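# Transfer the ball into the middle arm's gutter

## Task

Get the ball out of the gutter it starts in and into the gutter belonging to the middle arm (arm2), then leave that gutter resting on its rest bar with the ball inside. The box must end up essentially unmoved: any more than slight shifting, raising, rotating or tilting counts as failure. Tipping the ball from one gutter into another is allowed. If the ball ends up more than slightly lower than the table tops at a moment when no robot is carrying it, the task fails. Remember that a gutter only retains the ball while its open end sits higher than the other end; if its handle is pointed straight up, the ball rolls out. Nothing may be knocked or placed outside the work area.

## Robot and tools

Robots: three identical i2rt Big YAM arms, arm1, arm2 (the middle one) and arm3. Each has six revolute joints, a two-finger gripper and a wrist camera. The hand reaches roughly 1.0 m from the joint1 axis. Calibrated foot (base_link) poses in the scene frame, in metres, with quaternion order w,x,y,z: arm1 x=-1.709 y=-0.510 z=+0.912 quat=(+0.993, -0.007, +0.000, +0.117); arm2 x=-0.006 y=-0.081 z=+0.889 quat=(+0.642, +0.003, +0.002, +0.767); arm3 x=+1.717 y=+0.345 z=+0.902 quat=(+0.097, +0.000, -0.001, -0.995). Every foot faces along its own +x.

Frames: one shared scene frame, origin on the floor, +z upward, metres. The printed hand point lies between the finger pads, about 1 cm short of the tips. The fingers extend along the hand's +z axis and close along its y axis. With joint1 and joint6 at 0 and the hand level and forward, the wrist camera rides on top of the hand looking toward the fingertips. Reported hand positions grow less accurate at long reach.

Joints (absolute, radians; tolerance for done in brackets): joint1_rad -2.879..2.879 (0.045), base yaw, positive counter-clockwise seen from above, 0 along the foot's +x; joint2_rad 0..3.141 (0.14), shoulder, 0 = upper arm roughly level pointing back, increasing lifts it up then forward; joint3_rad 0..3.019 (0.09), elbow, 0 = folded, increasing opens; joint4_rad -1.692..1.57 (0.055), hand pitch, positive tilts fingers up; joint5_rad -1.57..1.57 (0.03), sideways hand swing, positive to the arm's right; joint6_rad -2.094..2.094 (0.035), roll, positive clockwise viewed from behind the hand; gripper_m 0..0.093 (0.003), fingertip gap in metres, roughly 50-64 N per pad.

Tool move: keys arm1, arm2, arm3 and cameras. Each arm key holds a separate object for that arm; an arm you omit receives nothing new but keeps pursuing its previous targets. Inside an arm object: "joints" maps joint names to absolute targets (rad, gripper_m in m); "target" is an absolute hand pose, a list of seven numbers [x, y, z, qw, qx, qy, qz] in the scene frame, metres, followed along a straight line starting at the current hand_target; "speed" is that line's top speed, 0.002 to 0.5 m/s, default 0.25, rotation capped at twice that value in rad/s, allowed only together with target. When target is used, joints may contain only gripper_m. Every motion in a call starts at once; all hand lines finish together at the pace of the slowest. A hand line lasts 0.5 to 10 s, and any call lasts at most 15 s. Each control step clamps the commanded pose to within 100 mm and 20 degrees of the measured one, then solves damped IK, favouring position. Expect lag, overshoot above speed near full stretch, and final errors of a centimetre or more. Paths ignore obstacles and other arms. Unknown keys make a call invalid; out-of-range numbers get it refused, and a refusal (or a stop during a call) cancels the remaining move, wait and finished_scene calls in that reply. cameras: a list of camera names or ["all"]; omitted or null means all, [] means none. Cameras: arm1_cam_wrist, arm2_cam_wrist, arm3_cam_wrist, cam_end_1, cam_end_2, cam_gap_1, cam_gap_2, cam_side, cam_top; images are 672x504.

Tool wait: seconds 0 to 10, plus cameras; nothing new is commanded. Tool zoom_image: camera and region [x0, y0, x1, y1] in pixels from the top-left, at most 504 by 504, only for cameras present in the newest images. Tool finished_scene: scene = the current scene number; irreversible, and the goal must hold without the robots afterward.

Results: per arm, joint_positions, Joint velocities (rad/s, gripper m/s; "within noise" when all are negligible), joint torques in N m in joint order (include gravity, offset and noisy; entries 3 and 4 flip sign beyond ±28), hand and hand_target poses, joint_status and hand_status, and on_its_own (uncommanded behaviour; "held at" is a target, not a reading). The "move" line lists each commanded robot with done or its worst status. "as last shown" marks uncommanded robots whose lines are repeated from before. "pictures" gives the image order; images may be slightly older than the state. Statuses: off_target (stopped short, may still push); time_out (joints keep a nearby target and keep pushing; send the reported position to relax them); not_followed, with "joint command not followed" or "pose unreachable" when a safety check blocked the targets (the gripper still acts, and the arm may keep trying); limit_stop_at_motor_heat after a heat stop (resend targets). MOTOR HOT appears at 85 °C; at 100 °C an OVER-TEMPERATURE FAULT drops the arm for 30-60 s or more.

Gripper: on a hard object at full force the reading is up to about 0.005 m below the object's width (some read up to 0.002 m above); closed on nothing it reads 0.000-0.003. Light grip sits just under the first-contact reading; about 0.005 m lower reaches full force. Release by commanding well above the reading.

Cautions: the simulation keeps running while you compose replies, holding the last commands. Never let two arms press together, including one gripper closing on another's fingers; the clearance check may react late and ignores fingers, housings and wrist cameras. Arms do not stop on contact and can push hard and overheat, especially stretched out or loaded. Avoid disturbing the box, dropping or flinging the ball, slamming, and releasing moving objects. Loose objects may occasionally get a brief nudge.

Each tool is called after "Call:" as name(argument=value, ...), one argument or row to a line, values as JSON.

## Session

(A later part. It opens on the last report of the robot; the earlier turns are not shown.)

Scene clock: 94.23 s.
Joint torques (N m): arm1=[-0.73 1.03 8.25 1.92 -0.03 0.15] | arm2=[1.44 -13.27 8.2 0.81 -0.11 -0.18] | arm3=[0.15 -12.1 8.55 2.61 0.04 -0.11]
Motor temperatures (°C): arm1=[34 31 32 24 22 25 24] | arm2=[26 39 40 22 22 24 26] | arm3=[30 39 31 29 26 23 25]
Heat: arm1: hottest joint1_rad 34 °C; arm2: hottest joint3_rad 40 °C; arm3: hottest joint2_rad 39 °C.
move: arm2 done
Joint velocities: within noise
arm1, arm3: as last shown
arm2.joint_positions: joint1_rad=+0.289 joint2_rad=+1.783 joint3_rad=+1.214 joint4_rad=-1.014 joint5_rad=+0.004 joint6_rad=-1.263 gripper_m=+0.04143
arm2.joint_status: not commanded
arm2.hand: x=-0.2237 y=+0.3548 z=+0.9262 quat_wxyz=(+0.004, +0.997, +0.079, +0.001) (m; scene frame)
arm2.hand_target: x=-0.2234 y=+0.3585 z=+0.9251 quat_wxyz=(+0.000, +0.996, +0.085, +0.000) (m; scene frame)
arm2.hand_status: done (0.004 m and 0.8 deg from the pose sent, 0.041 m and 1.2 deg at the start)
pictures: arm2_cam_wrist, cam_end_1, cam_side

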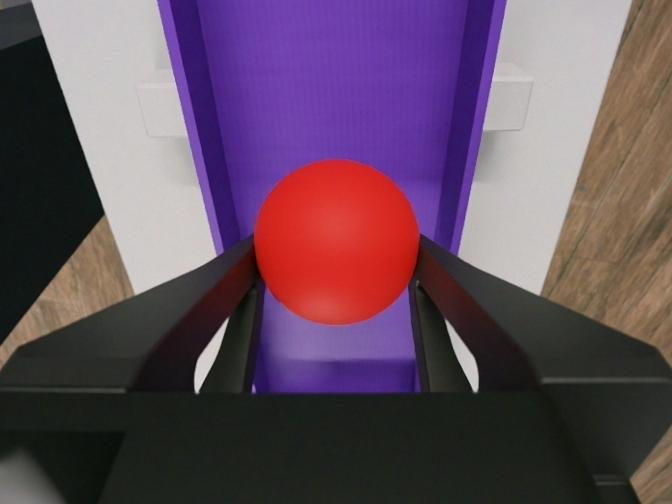

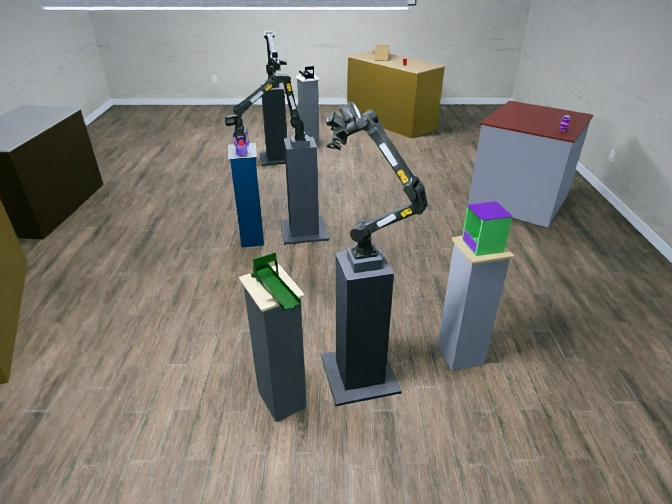

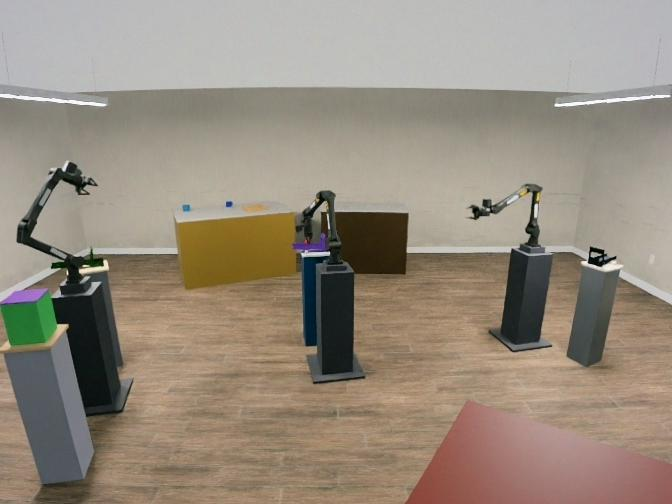

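Call:
move(
  arm2={"target":[-0.2235,0.360,0.910,0,0.9963,0.0854,0],"speed":0.04},
  cameras=["arm2_cam_wrist","cam_side"],
)

Call:
zoom_image(
  camera="cam_side",
  region=[290, 220, 330, 260],
)

Scene clock: 95.80 s.
Joint torques (N m): arm1=[-0.73 0.91 8.25 1.92 -0.03 0.15] | arm2=[1.32 -12.98 8.01 0.75 -0.1 -0.2] | arm3=[0.26 -12.16 8.57 2.63 0.04 -0.11]
Motor temperatures (°C): arm1=[34 31 32 24 22 25 24] | arm2=[26 39 40 22 22 24 26] | arm3=[30 39 31 29 26 23 25]
Heat: arm1: hottest joint1_rad 34 °C; arm2: hottest joint3_rad 40 °C; arm3: hottest joint2_rad 39 °C.
move: arm2 done
Joint velocities: within noise
arm1, arm3: as last shown
arm2.joint_positions: joint1_rad=+0.289 joint2_rad=+1.806 joint3_rad=+1.205 joint4_rad=-0.979 joint5_rad=+0.004 joint6_rad=-1.265 gripper_m=+0.04143
arm2.joint_status: not commanded
arm2.hand: x=-0.2247 y=+0.3565 z=+0.9121 quat_wxyz=(+0.003, +0.997, +0.080, +0.000) (m; scene frame)
arm2.hand_target: x=-0.2234 y=+0.3601 z=+0.9100 quat_wxyz=(+0.000, +0.996, +0.085, +0.000) (m; scene frame)
arm2.hand_status: done (0.004 m and 0.7 deg from the pose sent, 0.017 m and 0.8 deg at the start)
pictures: arm2_cam_wrist, cam_side

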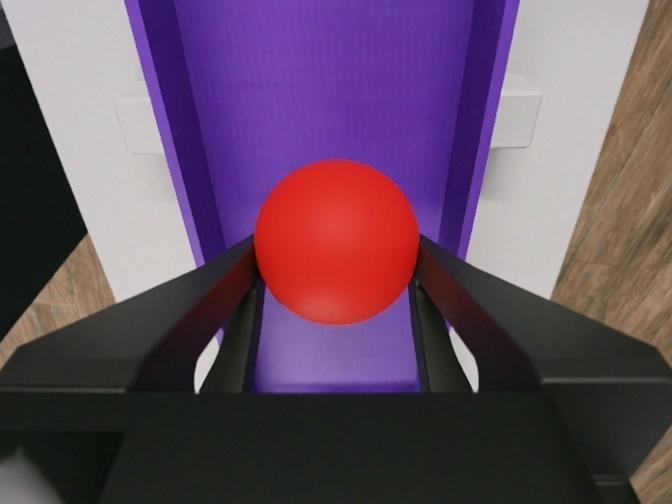

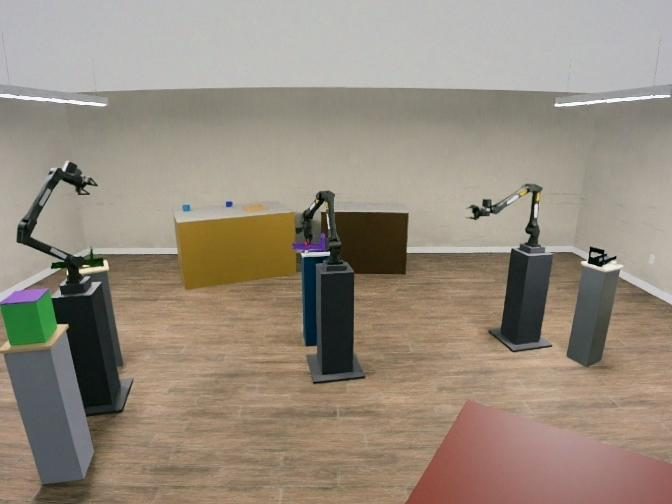

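Scaled by 12.600 from the camera's 672x504 image, which has a finer 960x720 frame.

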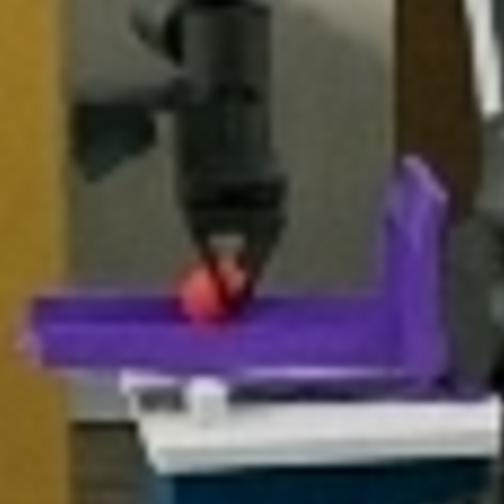

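Call:
move(
  arm2={"target":[-0.2235,0.361,0.9035,0,0.9963,0.0854,0],"speed":0.04},
  cameras=["arm2_cam_wrist","cam_side"],
)

Call:
zoom_image(
  camera="cam_side",
  region=[290, 220, 330, 260],
)

Scene clock: 97.40 s.
Joint torques (N m): arm1=[-0.67 1.03 8.25 1.94 -0.03 0.16] | arm2=[1.38 -13.27 7.64 0.81 -0.11 -0.18] | arm3=[0.21 -12.1 8.55 2.62 0.05 -0.11]
Motor temperatures (°C): arm1=[34 31 32 24 22 25 24] | arm2=[26 39 40 22 22 24 26] | arm3=[30 39 31 29 26 23 25]
Heat: arm1: hottest joint1_rad 34 °C; arm2: hottest joint3_rad 40 °C; arm3: hottest joint2_rad 39 °C.
move: arm2 done
Joint velocities: within noise
arm1, arm3: as last shown
arm2.joint_positions: joint1_rad=+0.289 joint2_rad=+1.816 joint3_rad=+1.205 joint4_rad=-0.964 joint5_rad=+0.004 joint6_rad=-1.266 gripper_m=+0.04143
arm2.joint_status: not commanded
arm2.hand: x=-0.2258 y=+0.3587 z=+0.9074 quat_wxyz=(+0.001, +0.997, +0.080, -0.001) (m; scene frame)
arm2.hand_target: x=-0.2234 y=+0.3610 z=+0.9036 quat_wxyz=(+0.000, +0.996, +0.085, +0.000) (m; scene frame)
arm2.hand_status: done (0.005 m and 0.6 deg from the pose sent, 0.010 m and 0.7 deg at the start)
pictures: arm2_cam_wrist, cam_side

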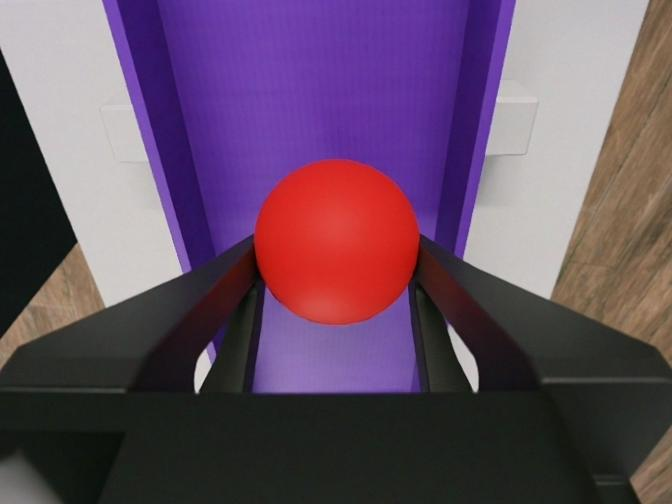

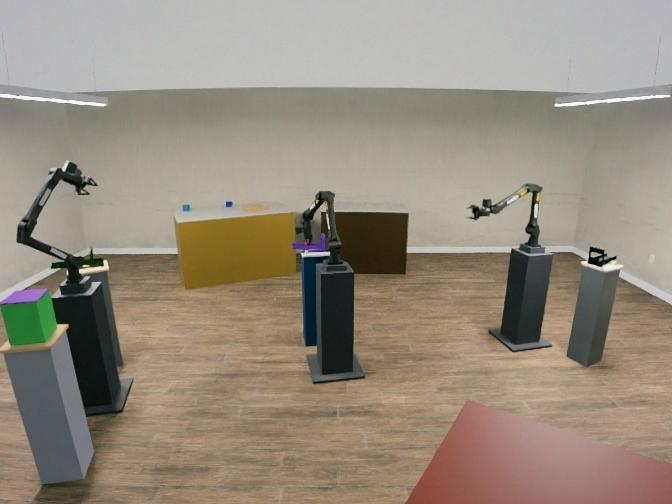

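Scaled by 12.600 from the camera's 672x504 image, which has a finer 960x720 frame.

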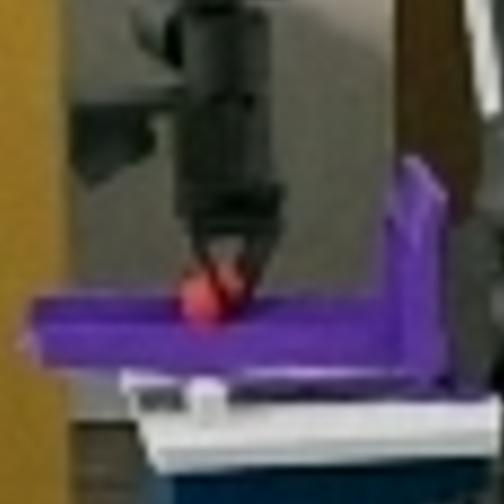

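Call:
move(
  arm2={"target":[-0.2225,0.3605,0.8945,0,0.9963,0.0854,0],"speed":0.04},
  cameras=["arm2_cam_wrist","cam_side"],
)

Call:
zoom_image(
  camera="cam_side",
  region=[290, 220, 330, 260],
)

Scene clock: 98.67 s.
Joint torques (N m): arm1=[-0.67 0.97 8.24 1.92 -0.02 0.15] | arm2=[1.2 -13.39 7.54 0.95 -0.12 -0.2] | arm3=[0.26 -12.1 8.54 2.62 0.05 -0.11]
Motor temperatures (°C): arm1=[34 31 32 24 22 25 24] | arm2=[26 39 40 22 22 24 26] | arm3=[30 39 31 29 26 23 25]
Heat: arm1: hottest joint1_rad 34 °C; arm2: hottest joint3_rad 40 °C; arm3: hottest joint2_rad 39 °C.
move: arm2 done
Joint velocities: within noise
arm1.joint_positions: joint1_rad=+0.877 joint2_rad=+0.643 joint3_rad=+1.528 joint4_rad=-1.465 joint5_rad=+0.211 joint6_rad=-0.609 gripper_m=+0.09396
arm1.joint_status: not commanded
arm1.hand: x=-1.5876 y=-0.3352 z=+1.4848 quat_wxyz=(-0.477, +0.634, -0.608, -0.022) (m; scene frame)
arm1.hand_target: x=-1.5890 y=-0.3377 z=+1.4926 quat_wxyz=(-0.486, +0.630, -0.606, -0.025) (m; scene frame)
arm1.hand_status: not commanded
arm2.joint_positions: joint1_rad=+0.288 joint2_rad=+1.826 joint3_rad=+1.193 joint4_rad=-0.944 joint5_rad=+0.004 joint6_rad=-1.267 gripper_m=+0.04143
arm2.joint_status: not commanded
arm2.hand: x=-0.2250 y=+0.3576 z=+0.8992 quat_wxyz=(+0.001, +0.997, +0.081, +0.000) (m; scene frame)
arm2.hand_target: x=-0.2225 y=+0.3605 z=+0.8947 quat_wxyz=(+0.000, +0.996, +0.085, +0.000) (m; scene frame)
arm2.hand_status: done (0.006 m and 0.5 deg from the pose sent, 0.013 m and 0.6 deg at the start)
arm3.joint_positions: joint1_rad=+0.051 joint2_rad=+1.588 joint3_rad=+1.102 joint4_rad=+0.443 joint5_rad=+0.002 joint6_rad=-1.562 gripper_m=+0.07491
arm3.joint_status: not commanded
arm3.hand: x=+1.0579 y=+0.1815 z=+1.2211 quat_wxyz=(+0.423, -0.448, -0.566, +0.547) (m; scene frame)
arm3.hand_target: x=+1.0602 y=+0.1800 z=+1.2400 quat_wxyz=(+0.435, -0.435, -0.557, +0.557) (m; scene frame)
arm3.hand_status: not commanded
pictures: arm2_cam_wrist, cam_side

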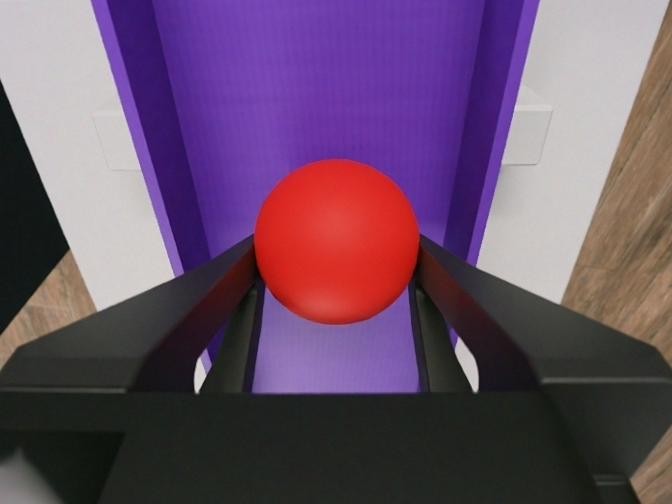

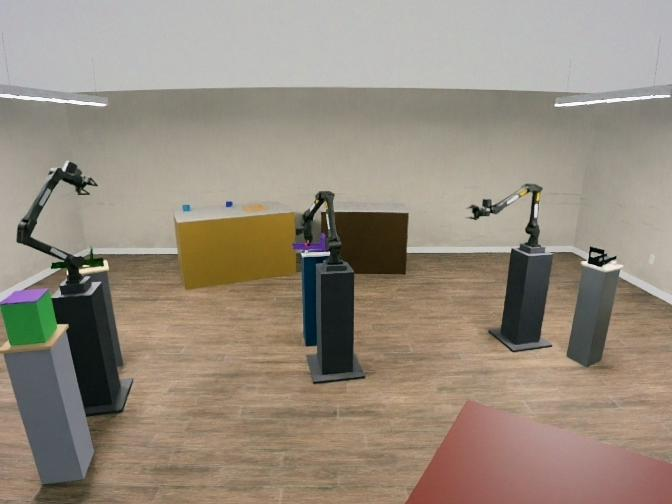

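Scaled by 12.600 from the camera's 672x504 image, which has a finer 960x720 frame.

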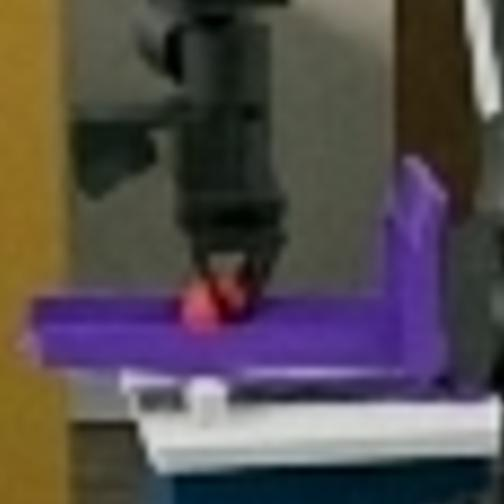

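Release a little.

Call:
move(
  arm2={"joints":{"gripper_m":0.050}},
  cameras=["arm2_cam_wrist","cam_side"],
)

Call:
move(
  arm2={"target":[-0.230,0.360,1.10,0,0.9963,0.0854,0],"speed":0.12},
  cameras=["arm2_cam_wrist","cam_side","cam_end_1"],
)

Call:
zoom_image(
  camera="cam_side",
  region=[290, 220, 330, 260],
)

Call:
zoom_image(
  camera="cam_end_1",
  region=[210, 100, 280, 170],
)

Scene clock: 99.67 s.
Joint torques (N m): arm1=[-0.67 0.97 8.24 1.95 -0.03 0.16] | arm2=[1.14 -13.16 7.58 0.8 -0.12 -0.19] | arm3=[0.21 -12.04 8.57 2.65 0.04 -0.11]
Motor temperatures (°C): arm1=[34 31 32 24 22 25 24] | arm2=[26 39 40 22 22 24 26] | arm3=[30 39 31 29 26 23 25]
Heat: arm1: hottest joint1_rad 34 °C; arm2: hottest joint3_rad 40 °C; arm3: hottest joint2_rad 39 °C.
move: arm2 done
Joint velocities: within noise
arm1, arm3: as last shown
arm2.joint_positions: joint1_rad=+0.288 joint2_rad=+1.826 joint3_rad=+1.193 joint4_rad=-0.941 joint5_rad=+0.004 joint6_rad=-1.267 gripper_m=+0.04986
arm2.joint_status: all done
arm2.hand: x=-0.2253 y=+0.3581 z=+0.8992 quat_wxyz=(+0.000, +0.997, +0.081, -0.001) (m; scene frame)
arm2.hand_target: x=-0.2225 y=+0.3604 z=+0.8947 quat_wxyz=(+0.000, +0.996, +0.085, +0.000) (m; scene frame)
arm2.hand_status: not commanded
pictures: arm2_cam_wrist, cam_side

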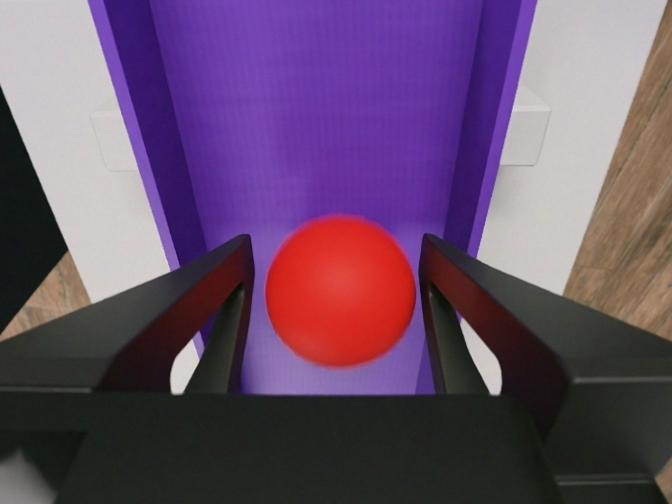

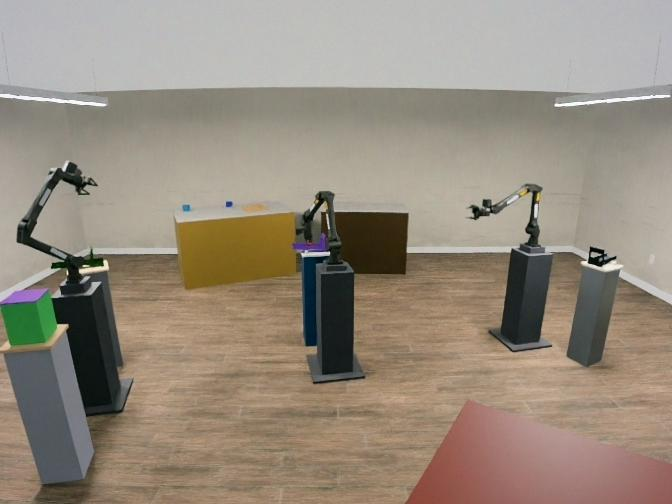

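Scene clock: 102.13 s.
Joint torques (N m): arm1=[-0.73 0.91 8.27 1.94 -0.03 0.15] | arm2=[2.32 -14.27 14.24 -0.09 -0.14 -0.02] | arm3=[0.26 -12.1 8.57 2.62 0.05 -0.11]
Motor temperatures (°C): arm1=[34 31 32 24 22 25 24] | arm2=[26 39 40 22 22 24 26] | arm3=[30 38 31 29 26 23 25]
Heat: arm1: hottest joint1_rad 34 °C; arm2: hottest joint3_rad 40 °C; arm3: hottest joint2_rad 38 °C.
move: arm2 off_target
Joint velocities: within noise
arm1, arm3: as last shown
arm2.joint_positions: joint1_rad=+0.290 joint2_rad=+1.652 joint3_rad=+1.455 joint4_rad=-1.439 joint5_rad=+0.004 joint6_rad=-1.267 gripper_m=+0.04995
arm2.joint_status: not commanded
arm2.hand: x=-0.2195 y=+0.3470 z=+1.0732 quat_wxyz=(+0.029, +0.996, +0.082, +0.011) (m; scene frame)
arm2.hand_target: x=-0.2294 y=+0.3587 z=+1.1001 quat_wxyz=(+0.000, +0.996, +0.085, +0.000) (m; scene frame)
arm2.hand_status: off_target (0.032 m and 3.6 deg from the pose sent, 0.201 m and 0.5 deg at the start)
pictures: arm2_cam_wrist, cam_end_1, cam_side

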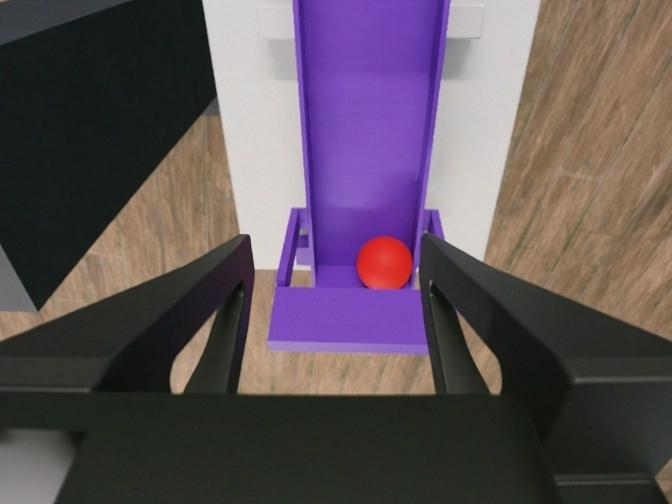

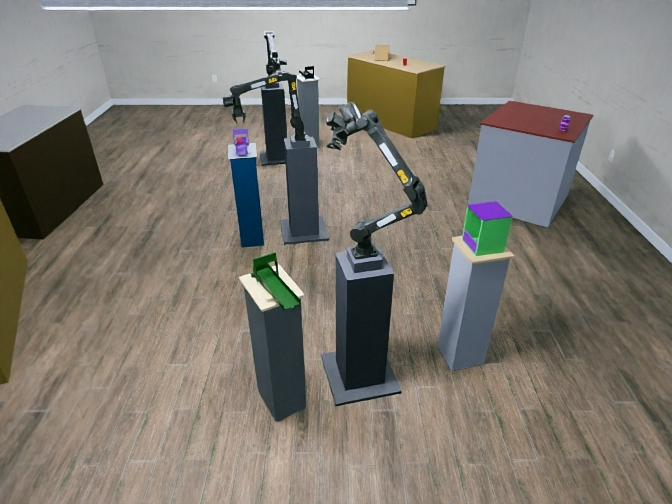

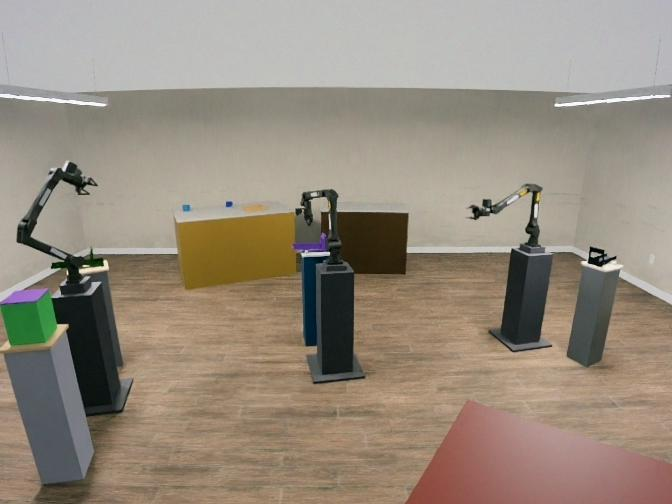

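Scaled by 12.600 from the camera's 672x504 image, which has a finer 960x720 frame.

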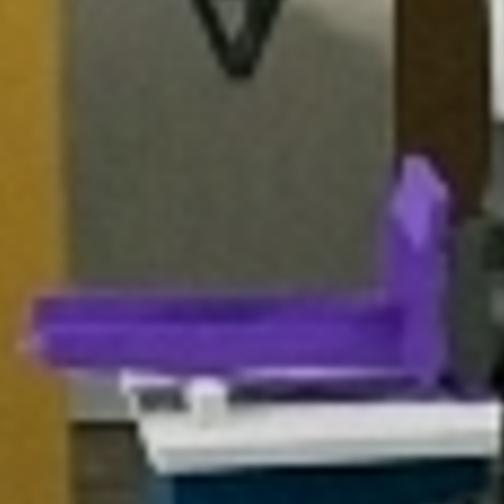

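Scaled by 7.200 from the camera's 672x504 image, which has a finer 960x720 frame.

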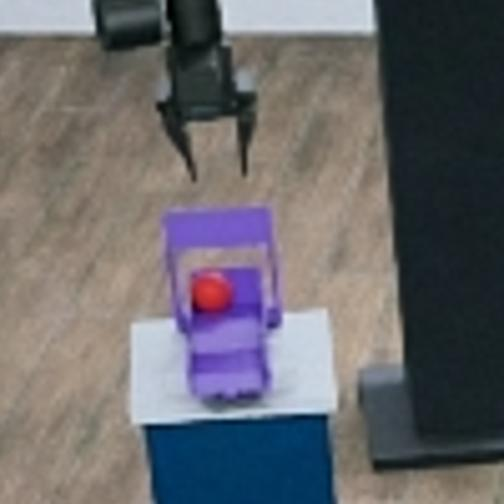

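Call:
finished_scene(
  scene=2,
)

The scene is finished: the task was done.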